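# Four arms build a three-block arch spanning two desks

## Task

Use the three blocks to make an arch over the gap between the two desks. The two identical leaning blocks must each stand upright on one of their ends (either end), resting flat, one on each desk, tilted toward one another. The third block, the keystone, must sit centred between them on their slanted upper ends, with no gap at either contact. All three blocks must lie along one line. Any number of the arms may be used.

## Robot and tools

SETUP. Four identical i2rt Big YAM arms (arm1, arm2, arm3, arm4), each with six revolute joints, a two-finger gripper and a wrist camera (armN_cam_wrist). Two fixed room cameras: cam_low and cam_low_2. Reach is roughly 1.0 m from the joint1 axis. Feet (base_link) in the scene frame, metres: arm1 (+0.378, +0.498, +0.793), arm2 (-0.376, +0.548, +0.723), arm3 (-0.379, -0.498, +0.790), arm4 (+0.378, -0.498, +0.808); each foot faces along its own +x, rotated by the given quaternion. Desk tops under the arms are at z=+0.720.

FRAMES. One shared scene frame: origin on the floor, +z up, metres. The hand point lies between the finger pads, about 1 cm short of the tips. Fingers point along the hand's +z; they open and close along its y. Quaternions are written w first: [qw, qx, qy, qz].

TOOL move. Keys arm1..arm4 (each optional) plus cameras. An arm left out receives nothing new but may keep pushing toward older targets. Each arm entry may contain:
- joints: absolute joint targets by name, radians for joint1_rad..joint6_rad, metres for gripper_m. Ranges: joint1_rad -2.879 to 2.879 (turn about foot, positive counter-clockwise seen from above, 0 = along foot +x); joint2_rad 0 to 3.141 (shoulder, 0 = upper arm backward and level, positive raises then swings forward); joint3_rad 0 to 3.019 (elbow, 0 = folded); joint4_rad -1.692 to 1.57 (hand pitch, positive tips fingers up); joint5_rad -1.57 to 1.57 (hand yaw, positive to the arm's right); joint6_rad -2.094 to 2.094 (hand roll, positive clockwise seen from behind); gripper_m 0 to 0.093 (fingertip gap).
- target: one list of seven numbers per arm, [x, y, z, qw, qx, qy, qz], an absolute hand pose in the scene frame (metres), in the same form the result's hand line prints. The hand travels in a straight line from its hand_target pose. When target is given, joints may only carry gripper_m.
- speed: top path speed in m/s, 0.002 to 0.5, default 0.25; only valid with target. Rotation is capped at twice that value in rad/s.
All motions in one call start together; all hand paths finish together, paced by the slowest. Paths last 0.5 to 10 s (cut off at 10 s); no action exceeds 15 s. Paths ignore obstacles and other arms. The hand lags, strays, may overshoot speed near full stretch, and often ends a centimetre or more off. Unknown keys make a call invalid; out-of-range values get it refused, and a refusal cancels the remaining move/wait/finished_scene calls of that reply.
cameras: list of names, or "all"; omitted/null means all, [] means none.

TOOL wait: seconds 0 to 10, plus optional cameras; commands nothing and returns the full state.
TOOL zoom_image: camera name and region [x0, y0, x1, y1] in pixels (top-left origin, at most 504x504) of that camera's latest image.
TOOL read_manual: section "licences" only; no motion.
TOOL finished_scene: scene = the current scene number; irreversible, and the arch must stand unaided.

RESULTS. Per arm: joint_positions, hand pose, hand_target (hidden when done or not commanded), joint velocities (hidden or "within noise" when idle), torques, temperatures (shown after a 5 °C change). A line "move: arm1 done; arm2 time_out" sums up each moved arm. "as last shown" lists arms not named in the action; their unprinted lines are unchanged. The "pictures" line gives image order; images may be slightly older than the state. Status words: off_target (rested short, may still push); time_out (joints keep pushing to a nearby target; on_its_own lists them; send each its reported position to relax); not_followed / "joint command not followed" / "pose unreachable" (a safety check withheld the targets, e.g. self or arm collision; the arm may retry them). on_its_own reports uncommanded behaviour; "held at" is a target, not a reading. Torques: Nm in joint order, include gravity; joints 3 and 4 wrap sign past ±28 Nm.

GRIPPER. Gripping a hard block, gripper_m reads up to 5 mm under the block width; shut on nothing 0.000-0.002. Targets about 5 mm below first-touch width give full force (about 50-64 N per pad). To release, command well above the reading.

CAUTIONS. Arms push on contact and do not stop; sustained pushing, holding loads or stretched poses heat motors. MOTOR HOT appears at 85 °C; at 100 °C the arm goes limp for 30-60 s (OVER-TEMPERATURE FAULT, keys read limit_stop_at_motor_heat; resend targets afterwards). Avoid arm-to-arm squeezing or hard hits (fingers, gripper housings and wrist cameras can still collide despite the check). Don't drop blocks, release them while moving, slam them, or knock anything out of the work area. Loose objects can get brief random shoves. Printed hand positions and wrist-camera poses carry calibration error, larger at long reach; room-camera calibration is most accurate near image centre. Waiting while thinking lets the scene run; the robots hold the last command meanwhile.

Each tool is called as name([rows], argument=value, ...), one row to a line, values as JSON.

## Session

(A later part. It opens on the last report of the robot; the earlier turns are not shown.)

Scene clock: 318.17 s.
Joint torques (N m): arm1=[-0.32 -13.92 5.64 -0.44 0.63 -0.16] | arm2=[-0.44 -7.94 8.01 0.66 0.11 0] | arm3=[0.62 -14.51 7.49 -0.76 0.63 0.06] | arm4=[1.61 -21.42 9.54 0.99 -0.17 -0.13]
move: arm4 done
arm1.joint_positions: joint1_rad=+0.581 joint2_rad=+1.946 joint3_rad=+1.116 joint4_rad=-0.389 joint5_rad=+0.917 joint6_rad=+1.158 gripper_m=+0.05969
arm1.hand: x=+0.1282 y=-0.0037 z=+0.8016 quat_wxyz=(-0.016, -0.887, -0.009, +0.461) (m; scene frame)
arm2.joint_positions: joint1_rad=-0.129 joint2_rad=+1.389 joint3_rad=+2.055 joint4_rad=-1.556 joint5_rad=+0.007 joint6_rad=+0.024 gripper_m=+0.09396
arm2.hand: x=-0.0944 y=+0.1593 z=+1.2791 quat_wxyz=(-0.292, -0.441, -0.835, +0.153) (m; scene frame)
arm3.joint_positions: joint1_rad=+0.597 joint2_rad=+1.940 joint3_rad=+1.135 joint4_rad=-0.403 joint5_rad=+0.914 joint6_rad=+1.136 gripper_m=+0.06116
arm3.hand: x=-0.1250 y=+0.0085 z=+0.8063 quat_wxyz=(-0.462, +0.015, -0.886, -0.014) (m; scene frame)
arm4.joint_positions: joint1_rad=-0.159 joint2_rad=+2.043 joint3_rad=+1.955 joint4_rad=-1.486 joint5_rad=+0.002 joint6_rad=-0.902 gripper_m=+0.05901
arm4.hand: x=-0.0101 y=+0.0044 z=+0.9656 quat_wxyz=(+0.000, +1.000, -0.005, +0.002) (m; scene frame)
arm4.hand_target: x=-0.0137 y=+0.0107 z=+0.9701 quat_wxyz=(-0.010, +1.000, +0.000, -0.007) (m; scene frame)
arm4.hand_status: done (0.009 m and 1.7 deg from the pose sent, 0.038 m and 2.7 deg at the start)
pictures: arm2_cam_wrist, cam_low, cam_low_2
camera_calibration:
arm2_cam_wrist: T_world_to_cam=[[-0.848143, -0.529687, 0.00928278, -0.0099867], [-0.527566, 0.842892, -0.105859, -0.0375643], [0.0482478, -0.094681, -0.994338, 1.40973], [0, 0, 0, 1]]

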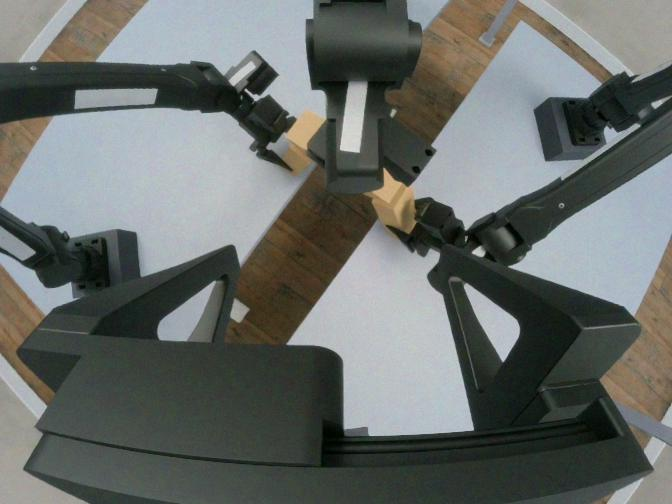

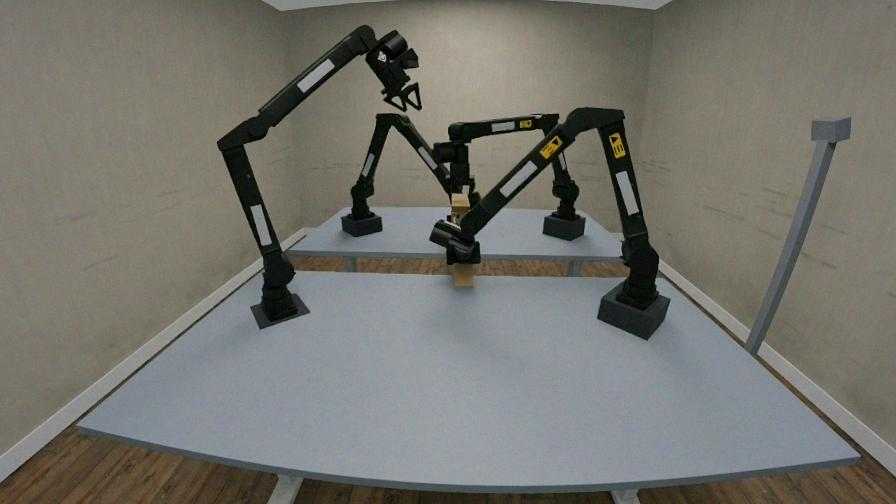

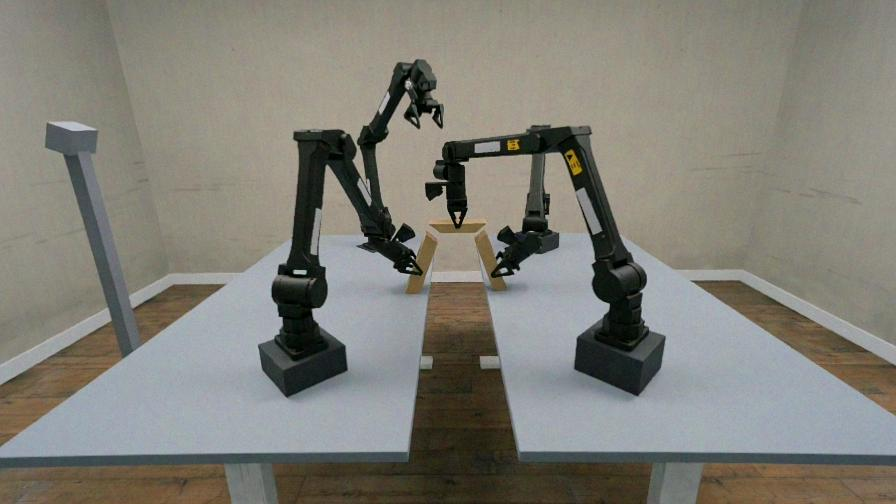

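move(arm4={"target":[-0.0235,0.0095,0.942,-0.01,1,0.013,-0.008],"speed":0.04}, cameras=["arm2_cam_wrist","cam_low_2","arm4_cam_wrist"])

zoom_image(camera="arm2_cam_wrist", region=[260, 90, 440, 250])

zoom_image(camera="cam_low_2", region=[400, 215, 510, 300])

Scene clock: 322.83 s.
Joint torques (N m): arm1=[-0.44 -14.1 5.61 -0.43 0.63 -0.15] | arm2=[-0.38 -7.88 8.02 0.69 0.11 -0.02] | arm3=[0.56 -14.51 7.47 -0.75 0.62 0.08] | arm4=[2.67 -21.42 9.5 1.01 -0.17 -0.14]
move: arm4 off_target
arm1, arm2, arm3: as last shown
arm4.joint_positions: joint1_rad=-0.159 joint2_rad=+2.065 joint3_rad=+1.918 joint4_rad=-1.424 joint5_rad=+0.000 joint6_rad=-0.915 gripper_m=+0.05901
arm4.hand: x=-0.0131 y=+0.0079 z=+0.9374 quat_wxyz=(+0.000, +1.000, +0.001, +0.000) (m; scene frame)
arm4.hand_target: x=-0.0236 y=+0.0093 z=+0.9419 quat_wxyz=(-0.010, +1.000, +0.013, -0.009) (m; scene frame)
arm4.hand_status: off_target (0.011 m and 2.0 deg from the pose sent, 0.028 m and 2.6 deg at the start)
pictures: arm2_cam_wrist, arm4_cam_wrist, cam_low_2
camera_calibration:
arm2_cam_wrist: T_world_to_cam=[[-0.848143, -0.529687, 0.00928278, -0.0099867], [-0.527566, 0.842892, -0.105859, -0.0375643], [0.0482478, -0.094681, -0.994338, 1.40973], [0, 0, 0, 1]]
arm4_cam_wrist: T_world_to_cam=[[-0.00851299, 0.999934, 0.00776488, -0.0155752], [0.805592, 0.00225771, 0.592467, -0.540988], [0.59241, 0.011299, -0.805557, 0.888136], [0, 0, 0, 1]]

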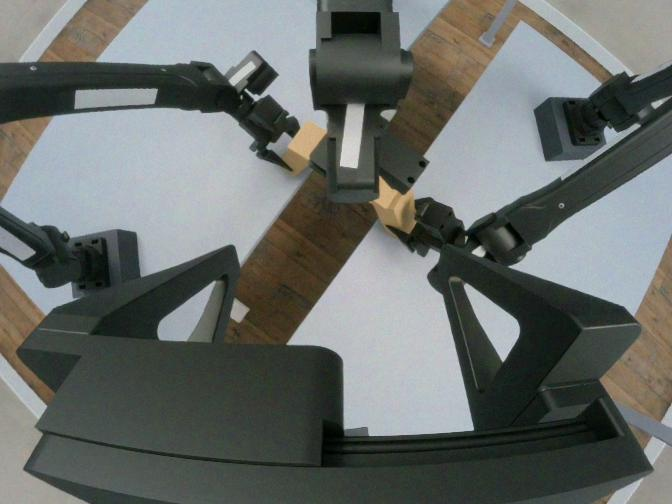

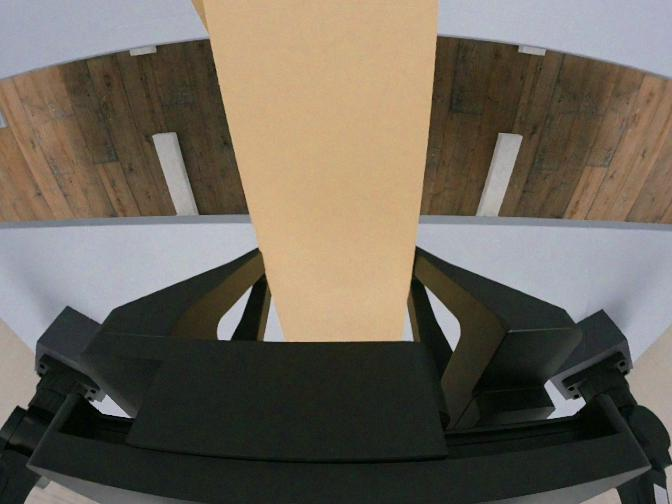

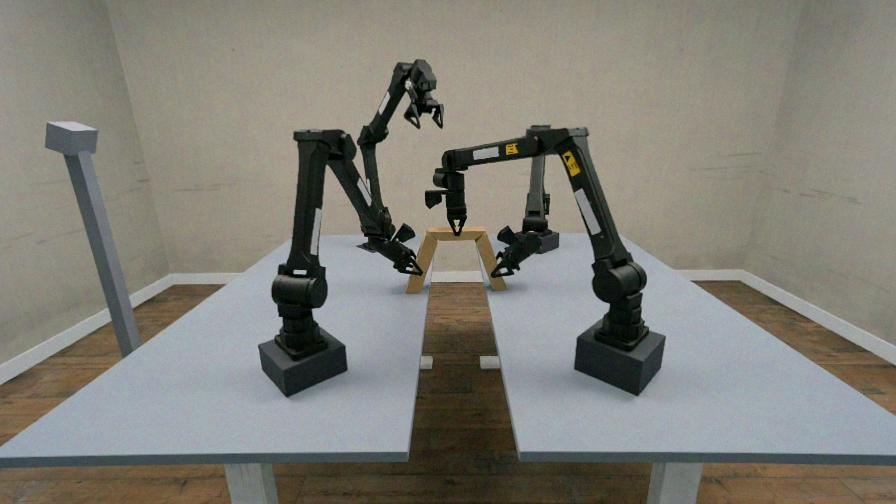

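Scaled by 2.800 from the camera's 672x504 image, which has a finer 960x720 frame.

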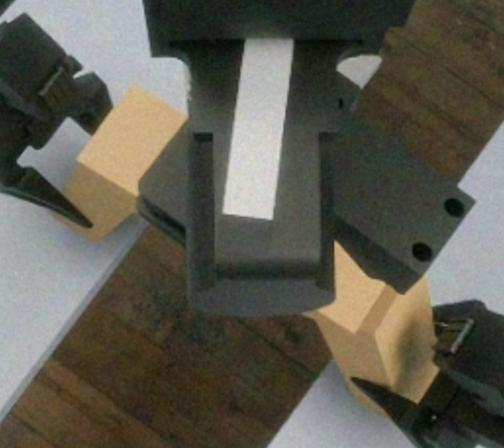

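Scaled by 4.582 from the camera's 896x504 image, which has a finer 1280x720 frame.

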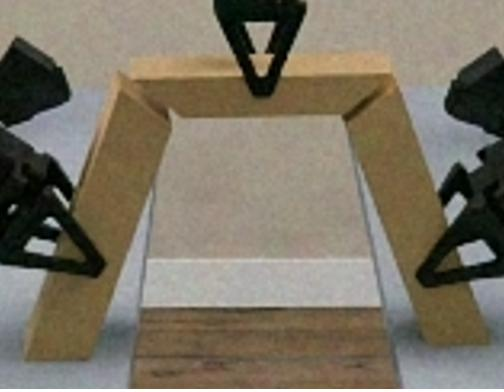

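move(arm4={"target":[-0.0335,0.004,0.938,-0.01,1,0.03,-0.008],"speed":0.04}, cameras=["arm2_cam_wrist","cam_low_2","arm4_cam_wrist"])

zoom_image(camera="arm2_cam_wrist", region=[260, 90, 440, 250])

zoom_image(camera="cam_low_2", region=[400, 215, 510, 300])

Scene clock: 325.93 s.
Joint torques (N m): arm1=[-0.32 -14.1 5.63 -0.44 0.63 -0.16] | arm2=[-0.44 -8.23 7.97 0.7 0.1 -0.02] | arm3=[0.38 -14.39 7.47 -0.8 0.62 0.04] | arm4=[2.78 -21.13 9.66 0.98 -0.11 -0.14]
move: arm4 off_target
arm1, arm2: as last shown
arm3.joint_positions: joint1_rad=+0.597 joint2_rad=+1.940 joint3_rad=+1.135 joint4_rad=-0.403 joint5_rad=+0.914 joint6_rad=+1.138 gripper_m=+0.06116
arm3.hand: x=-0.1250 y=+0.0085 z=+0.8063 quat_wxyz=(-0.462, +0.014, -0.886, -0.014) (m; scene frame)
arm4.joint_positions: joint1_rad=-0.141 joint2_rad=+2.069 joint3_rad=+1.918 joint4_rad=-1.420 joint5_rad=+0.000 joint6_rad=-0.932 gripper_m=+0.05901
arm4.hand: x=-0.0230 y=+0.0015 z=+0.9351 quat_wxyz=(+0.000, +1.000, +0.019, +0.000) (m; scene frame)
arm4.hand_target: x=-0.0332 y=+0.0038 z=+0.9381 quat_wxyz=(-0.010, +0.999, +0.030, -0.008) (m; scene frame)
arm4.hand_status: off_target (0.011 m and 2.0 deg from the pose sent, 0.021 m and 3.6 deg at the start)
pictures: arm2_cam_wrist, arm4_cam_wrist, cam_low_2
camera_calibration:
arm2_cam_wrist: T_world_to_cam=[[-0.848143, -0.529687, 0.00928278, -0.0099867], [-0.527566, 0.842892, -0.105859, -0.0375643], [0.0482478, -0.094681, -0.994338, 1.40973], [0, 0, 0, 1]]
arm4_cam_wrist: T_world_to_cam=[[-0.0436787, 0.999011, 0.00837778, -0.0106613], [0.805313, 0.0302446, 0.592078, -0.531289], [0.591239, 0.0326079, -0.805837, 0.892373], [0, 0, 0, 1]]

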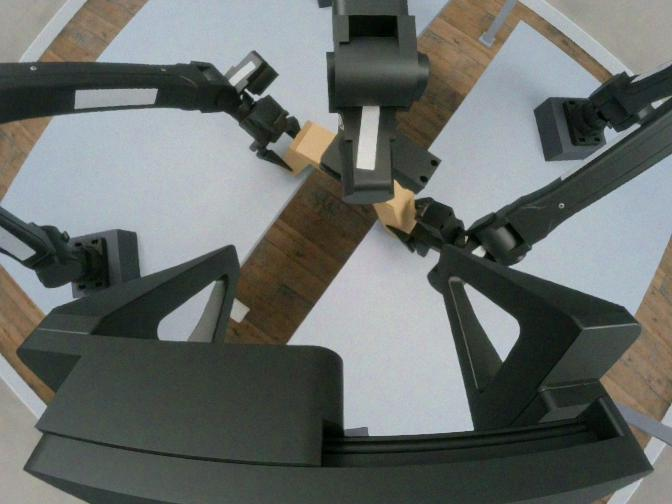

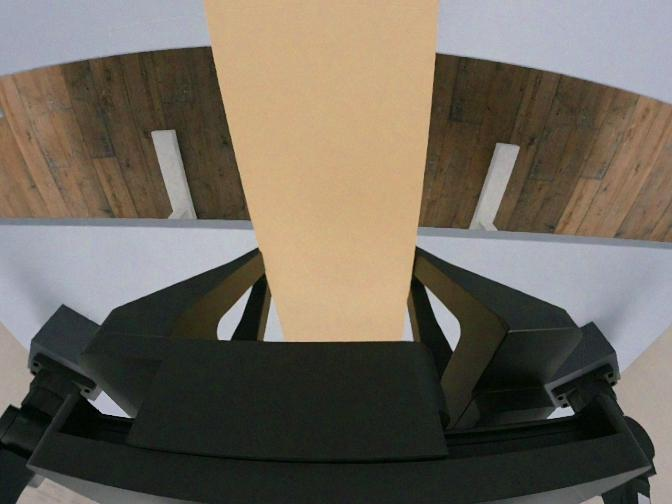

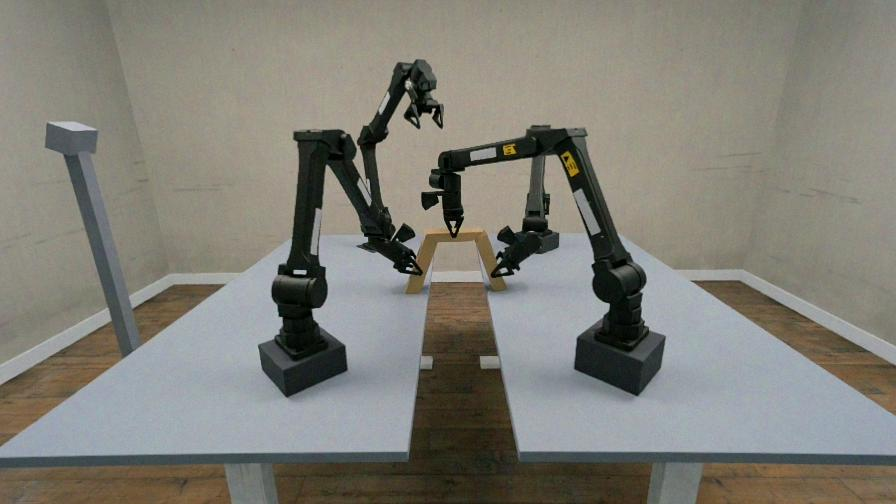

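Scaled by 2.800 from the camera's 672x504 image, which has a finer 960x720 frame.

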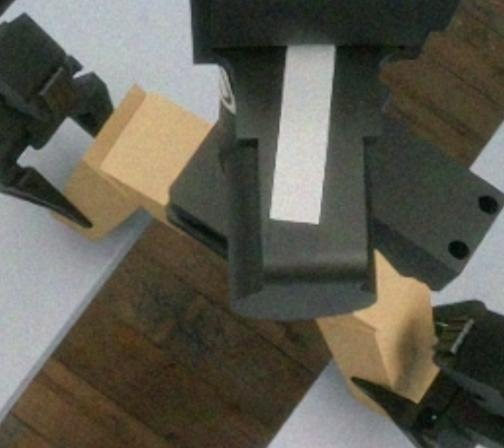

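Scaled by 4.582 from the camera's 896x504 image, which has a finer 1280x720 frame.

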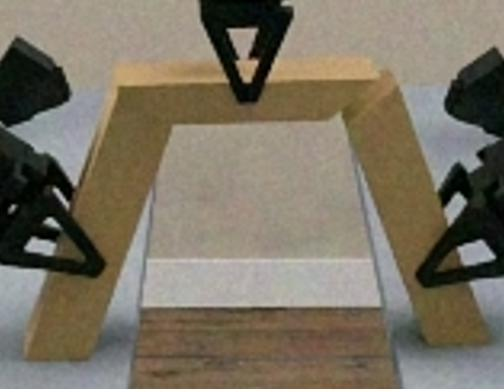

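move(arm4={"target":[-0.0225,0.0045,0.932,-0.01,1,0.022,-0.008],"speed":0.03}, cameras=["arm2_cam_wrist","cam_low_2"])

zoom_image(camera="arm2_cam_wrist", region=[260, 90, 440, 250])

zoom_image(camera="cam_low_2", region=[400, 215, 510, 300])

Scene clock: 328.70 s.
Joint torques (N m): arm1=[-0.32 -14.04 5.63 -0.43 0.62 -0.16] | arm2=[-0.38 -8.29 7.97 0.73 0.1 -0.01] | arm3=[0.62 -14.33 7.53 -0.8 0.61 0.01] | arm4=[1.79 -22.01 8.34 1.4 -0.12 -0.06]
move: arm4 done
arm1, arm2: as last shown
arm3.joint_positions: joint1_rad=+0.597 joint2_rad=+1.940 joint3_rad=+1.135 joint4_rad=-0.404 joint5_rad=+0.914 joint6_rad=+1.146 gripper_m=+0.06116
arm3.hand: x=-0.1250 y=+0.0083 z=+0.8062 quat_wxyz=(-0.462, +0.011, -0.887, -0.015) (m; scene frame)
arm4.joint_positions: joint1_rad=-0.143 joint2_rad=+2.069 joint3_rad=+1.894 joint4_rad=-1.401 joint5_rad=+0.000 joint6_rad=-0.941 gripper_m=+0.05901
arm4.hand: x=-0.0200 y=+0.0001 z=+0.9264 quat_wxyz=(+0.002, +1.000, +0.022, +0.002) (m; scene frame)
arm4.hand_target: x=-0.0226 y=+0.0046 z=+0.9321 quat_wxyz=(-0.010, +1.000, +0.025, -0.008) (m; scene frame)
arm4.hand_status: done (0.008 m and 1.8 deg from the pose sent, 0.004 m and 1.5 deg at the start)
pictures: arm2_cam_wrist, cam_low_2
camera_calibration:
arm2_cam_wrist: T_world_to_cam=[[-0.848143, -0.529687, 0.00928278, -0.0099867], [-0.527566, 0.842892, -0.105859, -0.0375643], [0.0482478, -0.094681, -0.994338, 1.40973], [0, 0, 0, 1]]

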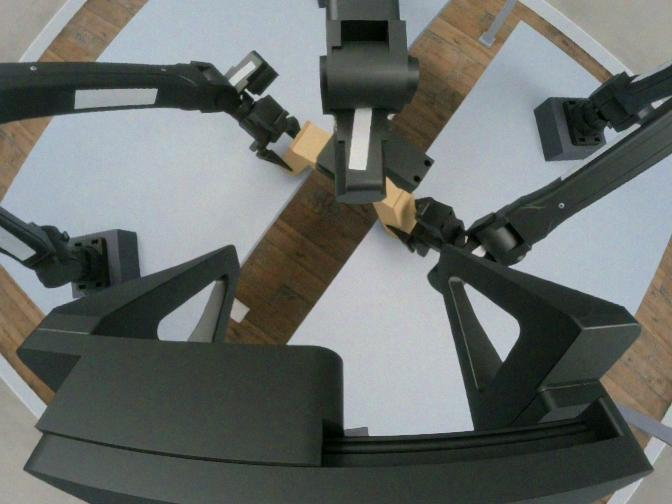

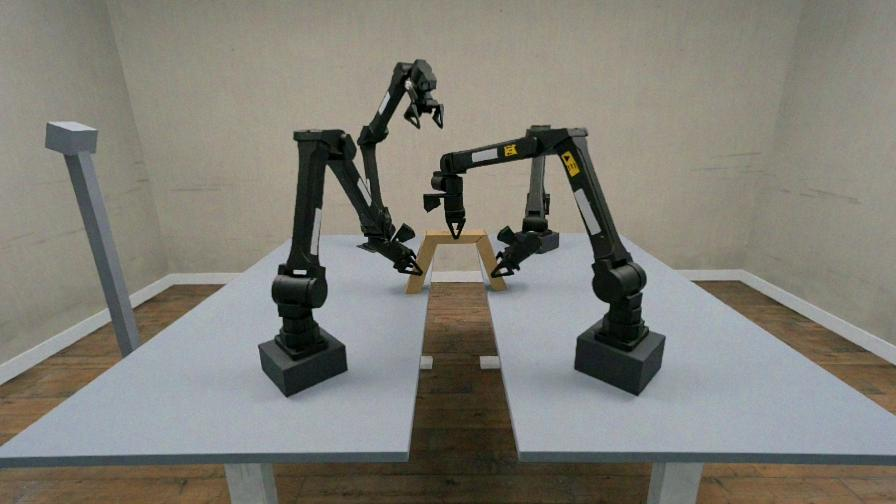

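Scaled by 2.800 from the camera's 672x504 image, which has a finer 960x720 frame.

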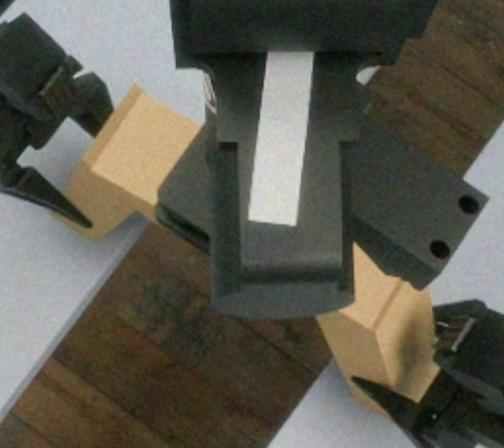

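Scaled by 4.582 from the camera's 896x504 image, which has a finer 1280x720 frame.

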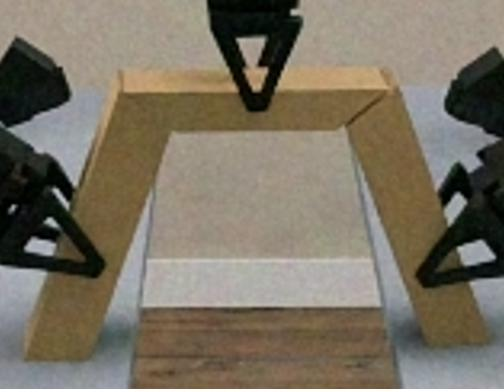

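move(arm4={"target":[-0.0165,0.006,0.922,-0.006,1,0.02,-0.005],"speed":0.03}, cameras=["arm2_cam_wrist","cam_low_2"])

zoom_image(camera="arm2_cam_wrist", region=[260, 90, 440, 250])

zoom_image(camera="cam_low_2", region=[400, 215, 510, 300])

Scene clock: 330.83 s.
Joint torques (N m): arm1=[-0.32 -13.98 5.63 -0.44 0.62 -0.16] | arm2=[-0.5 -7.82 7.97 0.68 0.11 0.01] | arm3=[0.5 -14.39 7.43 -0.65 0.61 -0.02] | arm4=[1.32 -21.3 7.91 1.32 -0.07 -0.06]
move: arm4 done
arm1.joint_positions: joint1_rad=+0.581 joint2_rad=+1.946 joint3_rad=+1.116 joint4_rad=-0.390 joint5_rad=+0.917 joint6_rad=+1.160 gripper_m=+0.05969
arm1.hand: x=+0.1283 y=-0.0035 z=+0.8017 quat_wxyz=(-0.016, -0.887, -0.009, +0.461) (m; scene frame)
arm2: as last shown
arm3.joint_positions: joint1_rad=+0.597 joint2_rad=+1.940 joint3_rad=+1.135 joint4_rad=-0.404 joint5_rad=+0.915 joint6_rad=+1.147 gripper_m=+0.06116
arm3.hand: x=-0.1249 y=+0.0082 z=+0.8064 quat_wxyz=(-0.463, +0.010, -0.886, -0.015) (m; scene frame)
arm4.joint_positions: joint1_rad=-0.147 joint2_rad=+2.063 joint3_rad=+1.881 joint4_rad=-1.389 joint5_rad=-0.009 joint6_rad=-0.942 gripper_m=+0.05901
arm4.hand: x=-0.0188 y=+0.0000 z=+0.9249 quat_wxyz=(+0.003, +1.000, +0.021, -0.003) (m; scene frame)
arm4.hand_target: x=-0.0175 y=+0.0049 z=+0.9222 quat_wxyz=(-0.004, +1.000, +0.020, -0.008) (m; scene frame)
arm4.hand_status: done (0.007 m and 1.0 deg from the pose sent, 0.008 m and 1.2 deg at the start)
pictures: arm2_cam_wrist, cam_low_2
camera_calibration:
arm2_cam_wrist: T_world_to_cam=[[-0.848143, -0.529687, 0.00928278, -0.0099867], [-0.527566, 0.842892, -0.105859, -0.0375643], [0.0482478, -0.094681, -0.994338, 1.40973], [0, 0, 0, 1]]

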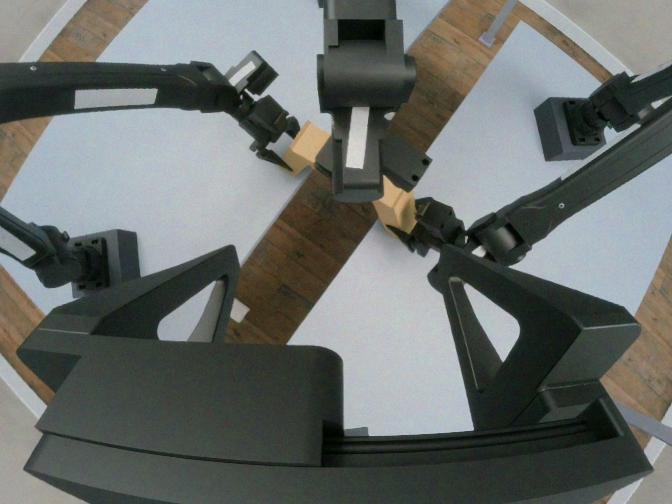

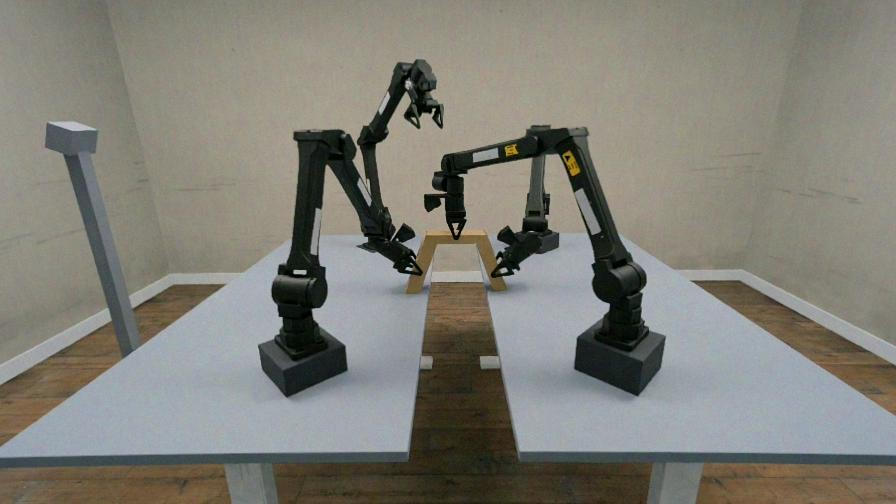

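Scaled by 2.800 from the camera's 672x504 image, which has a finer 960x720 frame.

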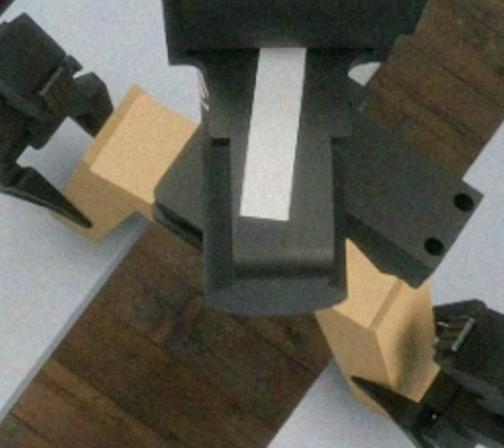

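Scaled by 4.582 from the camera's 896x504 image, which has a finer 1280x720 frame.

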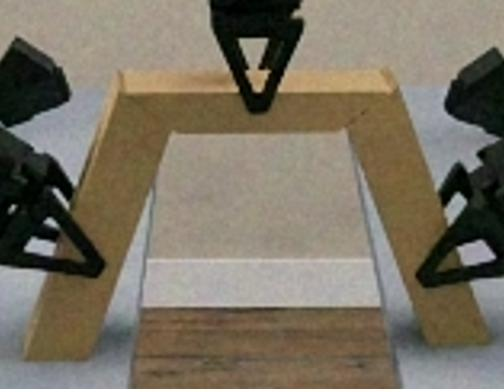

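move(arm4={"target":[-0.0165,0.003,0.911,-0.003,1,0.021,-0.005],"speed":0.03}, cameras=[])

move(arm1={"joints":{"gripper_m":0.0622}}, cameras=["arm2_cam_wrist","cam_low_2"])

zoom_image(camera="arm2_cam_wrist", region=[260, 90, 440, 250])

zoom_image(camera="cam_low_2", region=[400, 215, 510, 300])

Scene clock: 333.07 s.
move: arm4 off_target
arm4.hand_status: off_target (0.014 m and 0.3 deg from the pose sent, 0.014 m and 0.7 deg at the start)
pictures: none

Scene clock: 333.93 s.
Joint torques (N m): arm1=[-0.38 -13.98 5.96 -0.34 0.59 -0.15] | arm2=[-0.26 -8.12 7.99 0.72 0.11 0] | arm3=[0.38 -14.39 7.56 -0.77 0.59 -0.05] | arm4=[1.44 -20.19 7.5 1.37 0.06 -0.04]
move: arm1 done
arm1.joint_positions: joint1_rad=+0.581 joint2_rad=+1.946 joint3_rad=+1.112 joint4_rad=-0.393 joint5_rad=+0.918 joint6_rad=+1.158 gripper_m=+0.06213
arm1.joint_status: all done
arm1.hand: x=+0.1286 y=-0.0012 z=+0.8004 quat_wxyz=(-0.012, -0.888, -0.011, +0.460) (m; scene frame)
arm2.joint_positions: joint1_rad=-0.129 joint2_rad=+1.389 joint3_rad=+2.055 joint4_rad=-1.556 joint5_rad=+0.007 joint6_rad=+0.024 gripper_m=+0.09396
arm2.hand: x=-0.0944 y=+0.1593 z=+1.2791 quat_wxyz=(-0.292, -0.441, -0.835, +0.153) (m; scene frame)
arm3.joint_positions: joint1_rad=+0.597 joint2_rad=+1.940 joint3_rad=+1.135 joint4_rad=-0.404 joint5_rad=+0.915 joint6_rad=+1.147 gripper_m=+0.06116
arm3.hand: x=-0.1249 y=+0.0082 z=+0.8064 quat_wxyz=(-0.463, +0.010, -0.886, -0.015) (m; scene frame)
arm4.joint_positions: joint1_rad=-0.147 joint2_rad=+2.052 joint3_rad=+1.862 joint4_rad=-1.366 joint5_rad=-0.004 joint6_rad=-0.944 gripper_m=+0.05901
arm4.hand: x=-0.0180 y=+0.0002 z=+0.9244 quat_wxyz=(-0.004, +1.000, +0.022, -0.006) (m; scene frame)
pictures: arm2_cam_wrist, cam_low_2
camera_calibration:
arm2_cam_wrist: T_world_to_cam=[[-0.848143, -0.529687, 0.00928278, -0.0099867], [-0.527566, 0.842892, -0.105859, -0.0375643], [0.0482478, -0.094681, -0.994338, 1.40973], [0, 0, 0, 1]]

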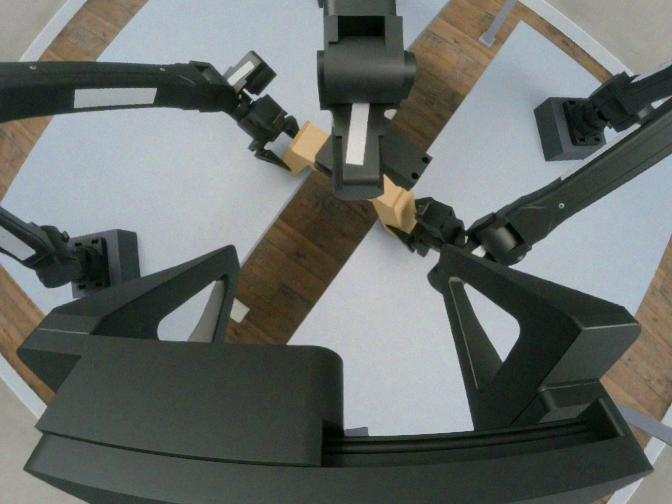

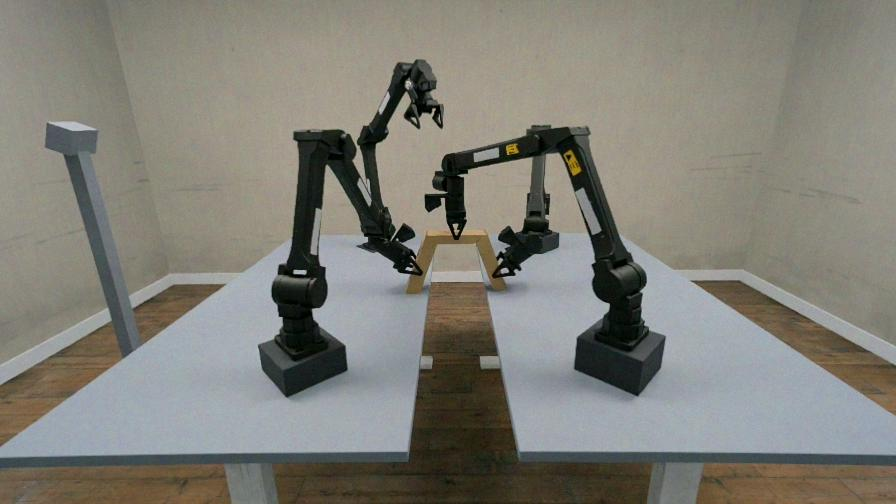

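Scaled by 2.800 from the camera's 672x504 image, which has a finer 960x720 frame.

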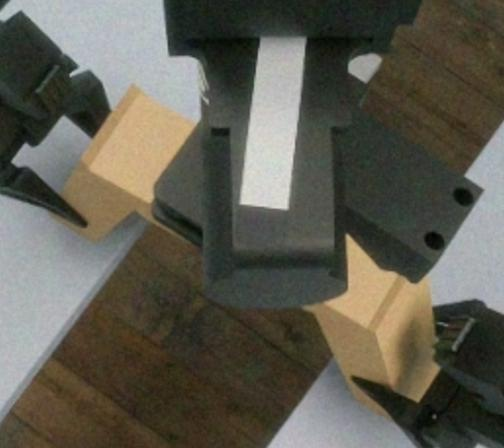

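Scaled by 4.582 from the camera's 896x504 image, which has a finer 1280x720 frame.

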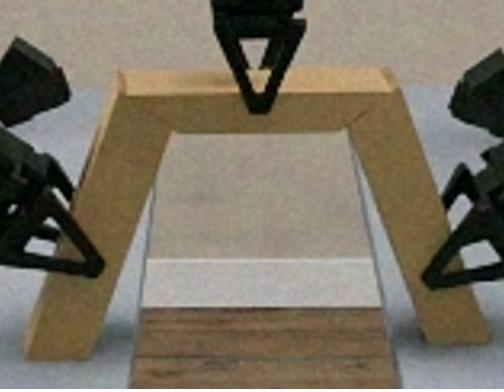

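move(arm3={"target":[-0.1249,0.0082,0.8064,0.463,-0.010,0.886,0.015],"speed":0.02,"joints":{"gripper_m":0.0635}}, arm1={"target":[0.1286,-0.0012,0.8004,0.012,0.888,0.011,-0.460],"speed":0.02,"joints":{"gripper_m":0.0645}}, cameras=["arm2_cam_wrist","cam_low_2"])

zoom_image(camera="arm2_cam_wrist", region=[260, 90, 440, 250])

zoom_image(camera="cam_low_2", region=[400, 215, 510, 300])

Scene clock: 336.43 s.
Joint torques (N m): arm1=[0.03 -12.98 7.65 0.43 0.42 -0.06] | arm2=[-0.03 -8.29 7.99 0.64 0.11 -0.01] | arm3=[0.91 -15.09 6.31 0.28 0.61 0.21] | arm4=[1.49 -20.25 7.58 1.32 0.05 -0.02]
move: arm1 done; arm3 done
arm1.joint_positions: joint1_rad=+0.581 joint2_rad=+1.946 joint3_rad=+1.112 joint4_rad=-0.395 joint5_rad=+0.918 joint6_rad=+1.158 gripper_m=+0.06440
arm1.joint_status: all done
arm1.hand: x=+0.1287 y=-0.0010 z=+0.8004 quat_wxyz=(-0.011, -0.888, -0.011, +0.460) (m; scene frame)
arm1.hand_target: x=+0.1286 y=-0.0014 z=+0.8005 quat_wxyz=(-0.012, -0.888, -0.011, +0.460) (m; scene frame)
arm1.hand_status: done (0.000 m and 0.1 deg from the pose sent, 0.000 m and 0.1 deg at the start)
arm2: as last shown
arm3.joint_positions: joint1_rad=+0.597 joint2_rad=+1.940 joint3_rad=+1.135 joint4_rad=-0.417 joint5_rad=+0.914 joint6_rad=+1.144 gripper_m=+0.06345
arm3.joint_status: all done
arm3.hand: x=-0.1255 y=+0.0063 z=+0.8055 quat_wxyz=(-0.461, +0.015, -0.887, -0.010) (m; scene frame)
arm3.hand_target: x=-0.1254 y=+0.0069 z=+0.8057 quat_wxyz=(-0.462, +0.013, -0.887, -0.011) (m; scene frame)
arm3.hand_status: done (0.002 m and 0.9 deg from the pose sent, 0.000 m and 0.1 deg at the start)
arm4.joint_positions: joint1_rad=-0.147 joint2_rad=+2.052 joint3_rad=+1.860 joint4_rad=-1.364 joint5_rad=-0.003 joint6_rad=-0.944 gripper_m=+0.05901
arm4.hand: x=-0.0177 y=+0.0003 z=+0.9238 quat_wxyz=(-0.005, +1.000, +0.022, -0.005) (m; scene frame)
pictures: arm2_cam_wrist, cam_low_2
camera_calibration:
arm2_cam_wrist: T_world_to_cam=[[-0.848143, -0.529687, 0.00928278, -0.0099867], [-0.527566, 0.842892, -0.105859, -0.0375643], [0.0482478, -0.094681, -0.994338, 1.40973], [0, 0, 0, 1]]

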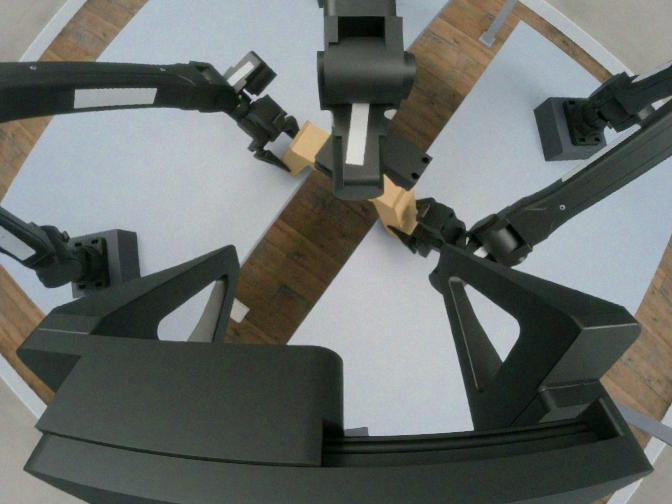

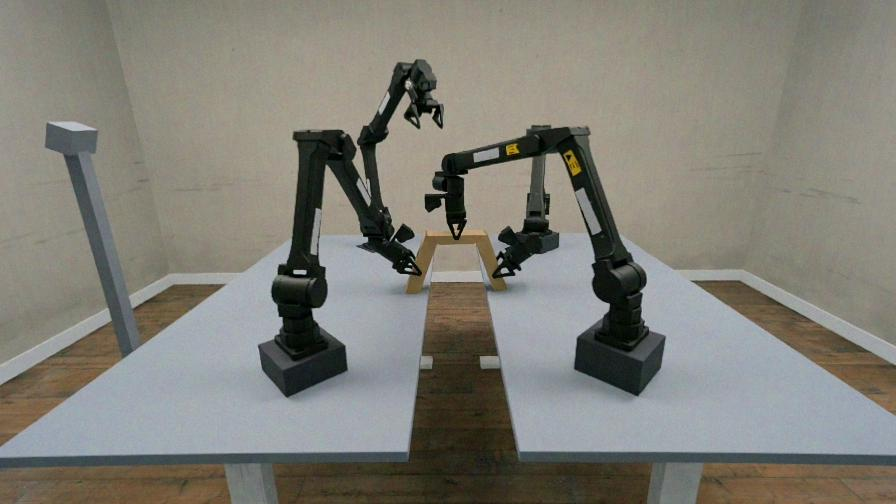

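Scaled by 2.800 from the camera's 672x504 image, which has a finer 960x720 frame.

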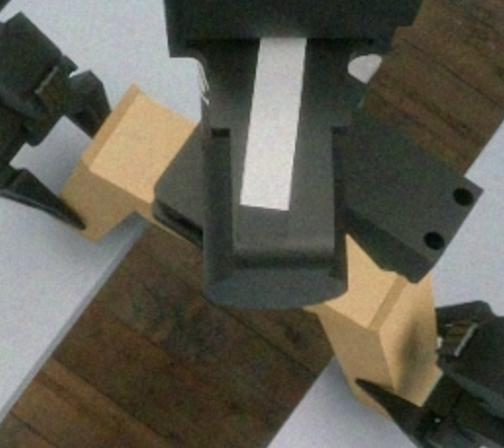

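Scaled by 4.582 from the camera's 896x504 image, which has a finer 1280x720 frame.

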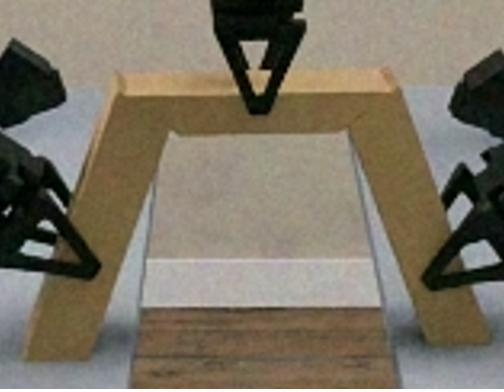

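move(arm3={"joints":{"gripper_m":0.078}}, arm1={"joints":{"gripper_m":0.078}}, cameras=["arm1_cam_wrist","arm3_cam_wrist","arm2_cam_wrist","cam_low_2"])

zoom_image(camera="arm2_cam_wrist", region=[260, 90, 440, 250])

zoom_image(camera="cam_low_2", region=[400, 215, 510, 300])

Scene clock: 338.23 s.
Joint torques (N m): arm1=[-0.03 -12.98 7.66 0.46 0.43 -0.07] | arm2=[-0.5 -8 7.9 0.68 0.11 -0.01] | arm3=[0.91 -15.21 6.23 0.25 0.64 0.18] | arm4=[1.44 -20.19 7.61 1.33 0.05 -0.03]
move: arm1 done; arm3 done
arm1.joint_positions: joint1_rad=+0.581 joint2_rad=+1.946 joint3_rad=+1.112 joint4_rad=-0.395 joint5_rad=+0.918 joint6_rad=+1.154 gripper_m=+0.07787
arm1.joint_status: all done
arm1.hand: x=+0.1287 y=-0.0010 z=+0.8004 quat_wxyz=(-0.010, -0.888, -0.013, +0.460) (m; scene frame)
arm2, arm4: as last shown
arm3.joint_positions: joint1_rad=+0.597 joint2_rad=+1.940 joint3_rad=+1.135 joint4_rad=-0.417 joint5_rad=+0.915 joint6_rad=+1.140 gripper_m=+0.07791
arm3.joint_status: all done
arm3.hand: x=-0.1253 y=+0.0062 z=+0.8057 quat_wxyz=(-0.462, +0.017, -0.887, -0.008) (m; scene frame)
pictures: arm1_cam_wrist, arm2_cam_wrist, arm3_cam_wrist, cam_low_2
camera_calibration:
arm1_cam_wrist: T_world_to_cam=[[-0.0300043, 0.998672, -0.0418875, 0.0410409], [0.957632, 0.0167123, -0.287509, 0.106701], [-0.286427, -0.0487393, -0.956862, 0.924496], [0, 0, 0, 1]]
arm2_cam_wrist: T_world_to_cam=[[-0.848143, -0.529687, 0.00928278, -0.0099867], [-0.527566, 0.842892, -0.105859, -0.0375643], [0.0482478, -0.094681, -0.994338, 1.40973], [0, 0, 0, 1]]
arm3_cam_wrist: T_world_to_cam=[[0.0252306, -0.999681, 0.00128104, 0.00804844], [-0.945652, -0.0242825, -0.324272, 0.146089], [0.3242, 0.00697017, -0.945963, 0.926036], [0, 0, 0, 1]]

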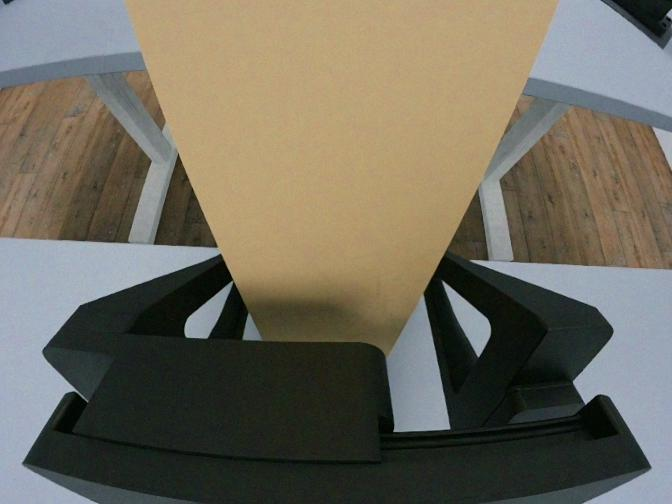

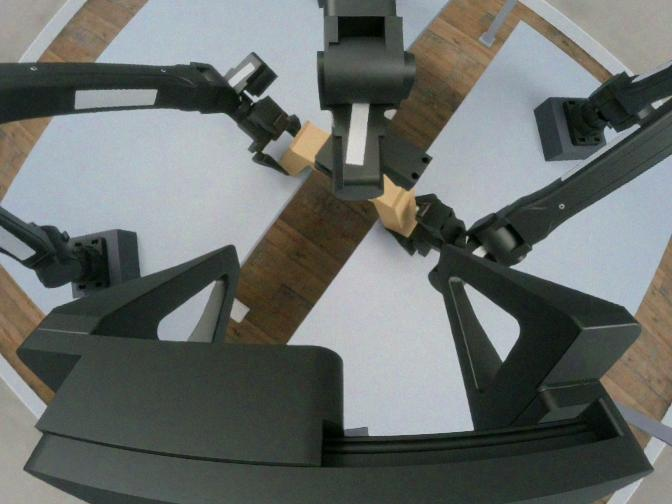

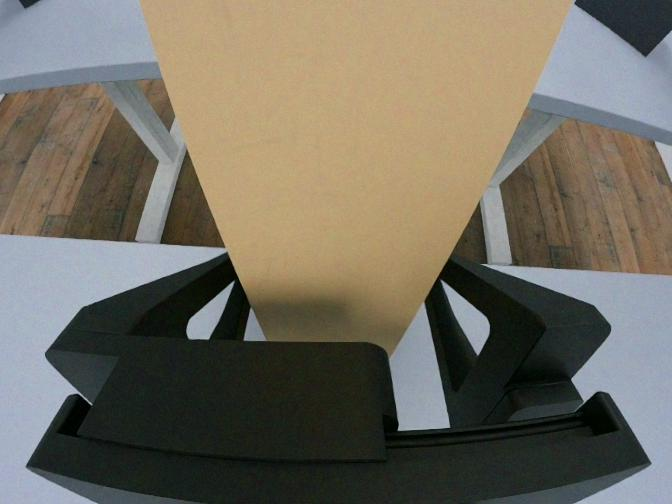

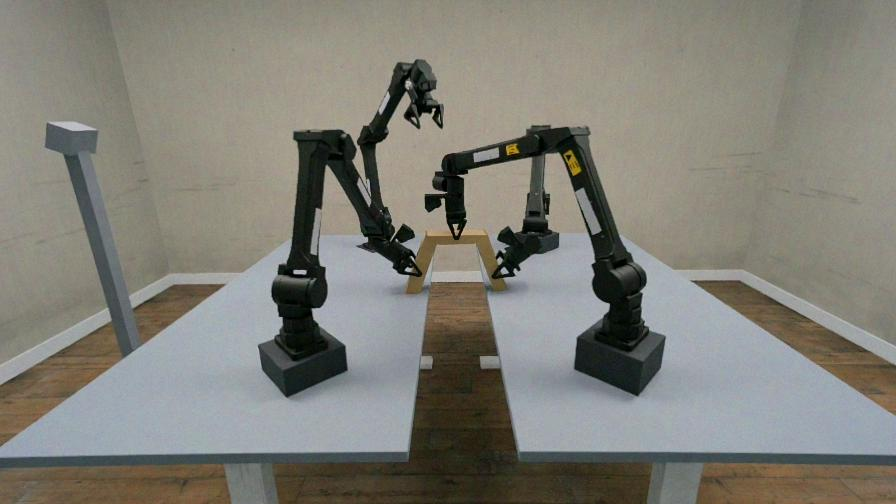

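Scaled by 2.800 from the camera's 672x504 image, which has a finer 960x720 frame.

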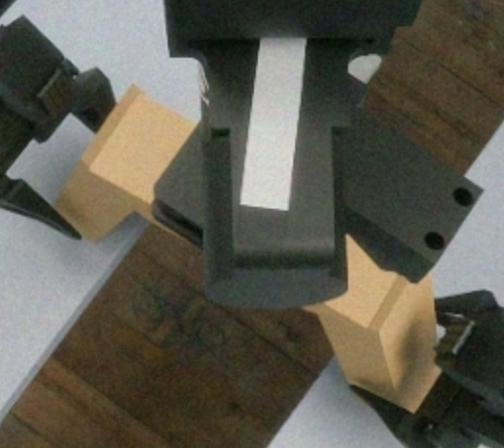

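Scaled by 4.582 from the camera's 896x504 image, which has a finer 1280x720 frame.

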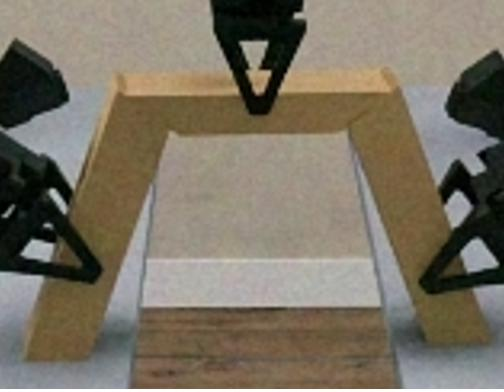

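move(arm4={"joints":{"gripper_m":0.0625}}, cameras=[])

move(arm4={"joints":{"gripper_m":0.068}}, arm1={"joints":{"gripper_m":0.09}}, arm3={"joints":{"gripper_m":0.09}}, cameras=["arm4_cam_wrist","arm2_cam_wrist","cam_low_2"])

zoom_image(camera="arm2_cam_wrist", region=[260, 90, 440, 250])

zoom_image(camera="cam_low_2", region=[400, 215, 510, 300])

Scene clock: 340.73 s.
move: arm4 done
arm4.joint_status: all done
pictures: none

Scene clock: 341.20 s.
Joint torques (N m): arm1=[0.15 -12.92 7.66 0.46 0.43 -0.06] | arm2=[-0.5 -8.06 8.03 0.75 0.1 -0.01] | arm3=[0.73 -14.97 6.2 0.25 0.6 0.19] | arm4=[1.44 -20.19 8.72 0.85 -0.06 -0.02]
move: arm1 done; arm3 done; arm4 done
arm1.joint_positions: joint1_rad=+0.581 joint2_rad=+1.946 joint3_rad=+1.112 joint4_rad=-0.395 joint5_rad=+0.918 joint6_rad=+1.152 gripper_m=+0.08976
arm1.joint_status: all done
arm1.hand: x=+0.1287 y=-0.0010 z=+0.8004 quat_wxyz=(-0.010, -0.888, -0.014, +0.460) (m; scene frame)
arm2.joint_positions: joint1_rad=-0.129 joint2_rad=+1.389 joint3_rad=+2.055 joint4_rad=-1.556 joint5_rad=+0.007 joint6_rad=+0.024 gripper_m=+0.09396
arm2.hand: x=-0.0944 y=+0.1593 z=+1.2791 quat_wxyz=(-0.292, -0.441, -0.835, +0.153) (m; scene frame)
arm3.joint_positions: joint1_rad=+0.597 joint2_rad=+1.940 joint3_rad=+1.135 joint4_rad=-0.417 joint5_rad=+0.915 joint6_rad=+1.140 gripper_m=+0.08979
arm3.joint_status: all done
arm3.hand: x=-0.1253 y=+0.0062 z=+0.8057 quat_wxyz=(-0.462, +0.017, -0.887, -0.008) (m; scene frame)
arm4.joint_positions: joint1_rad=-0.147 joint2_rad=+2.052 joint3_rad=+1.845 joint4_rad=-1.354 joint5_rad=+0.004 joint6_rad=-0.944 gripper_m=+0.06783
arm4.joint_status: all done
arm4.hand: x=-0.0155 y=-0.0008 z=+0.9181 quat_wxyz=(-0.005, +1.000, +0.022, -0.002) (m; scene frame)
pictures: arm2_cam_wrist, arm4_cam_wrist, cam_low_2
camera_calibration:
arm2_cam_wrist: T_world_to_cam=[[-0.848143, -0.529687, 0.00928278, -0.0099867], [-0.527566, 0.842892, -0.105859, -0.0375643], [0.0482478, -0.094681, -0.994338, 1.40973], [0, 0, 0, 1]]
arm4_cam_wrist: T_world_to_cam=[[-0.0497762, 0.998595, 0.0181972, -0.0169134], [0.807318, 0.0295016, 0.589379, -0.524745], [0.588013, 0.0440279, -0.807652, 0.875932], [0, 0, 0, 1]]

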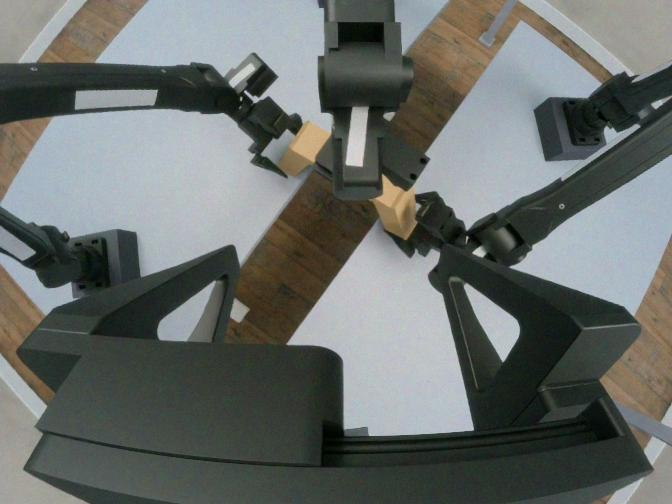

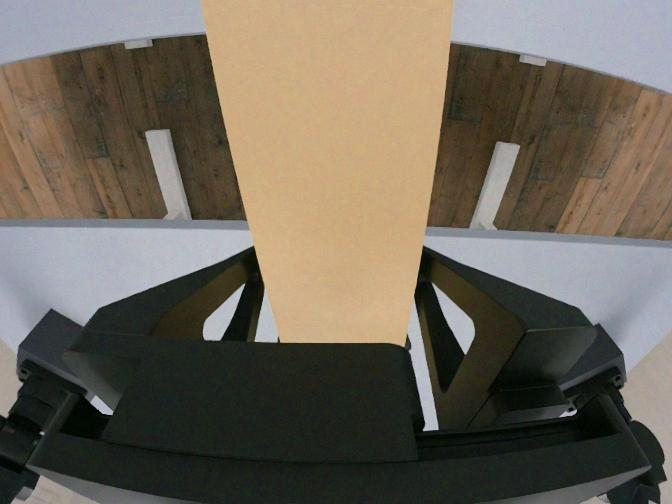

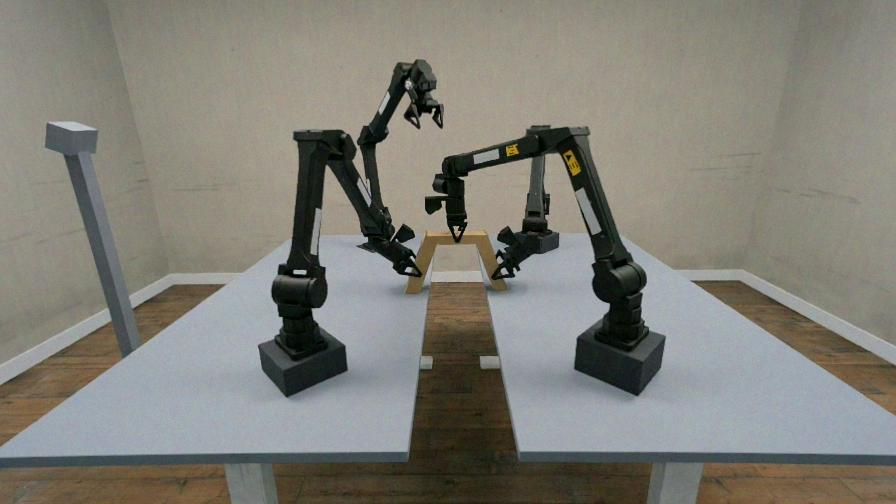

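Scaled by 2.800 from the camera's 672x504 image, which has a finer 960x720 frame.

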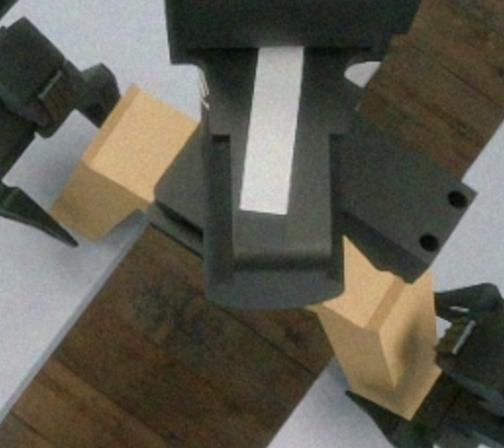

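Scaled by 4.582 from the camera's 896x504 image, which has a finer 1280x720 frame.

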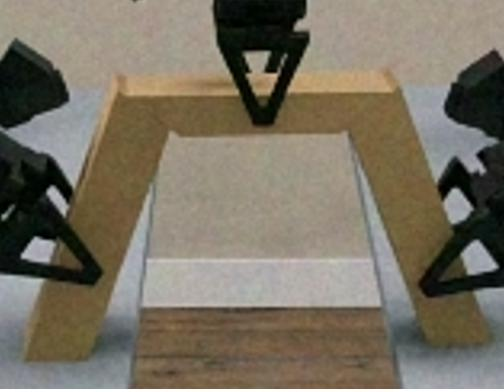

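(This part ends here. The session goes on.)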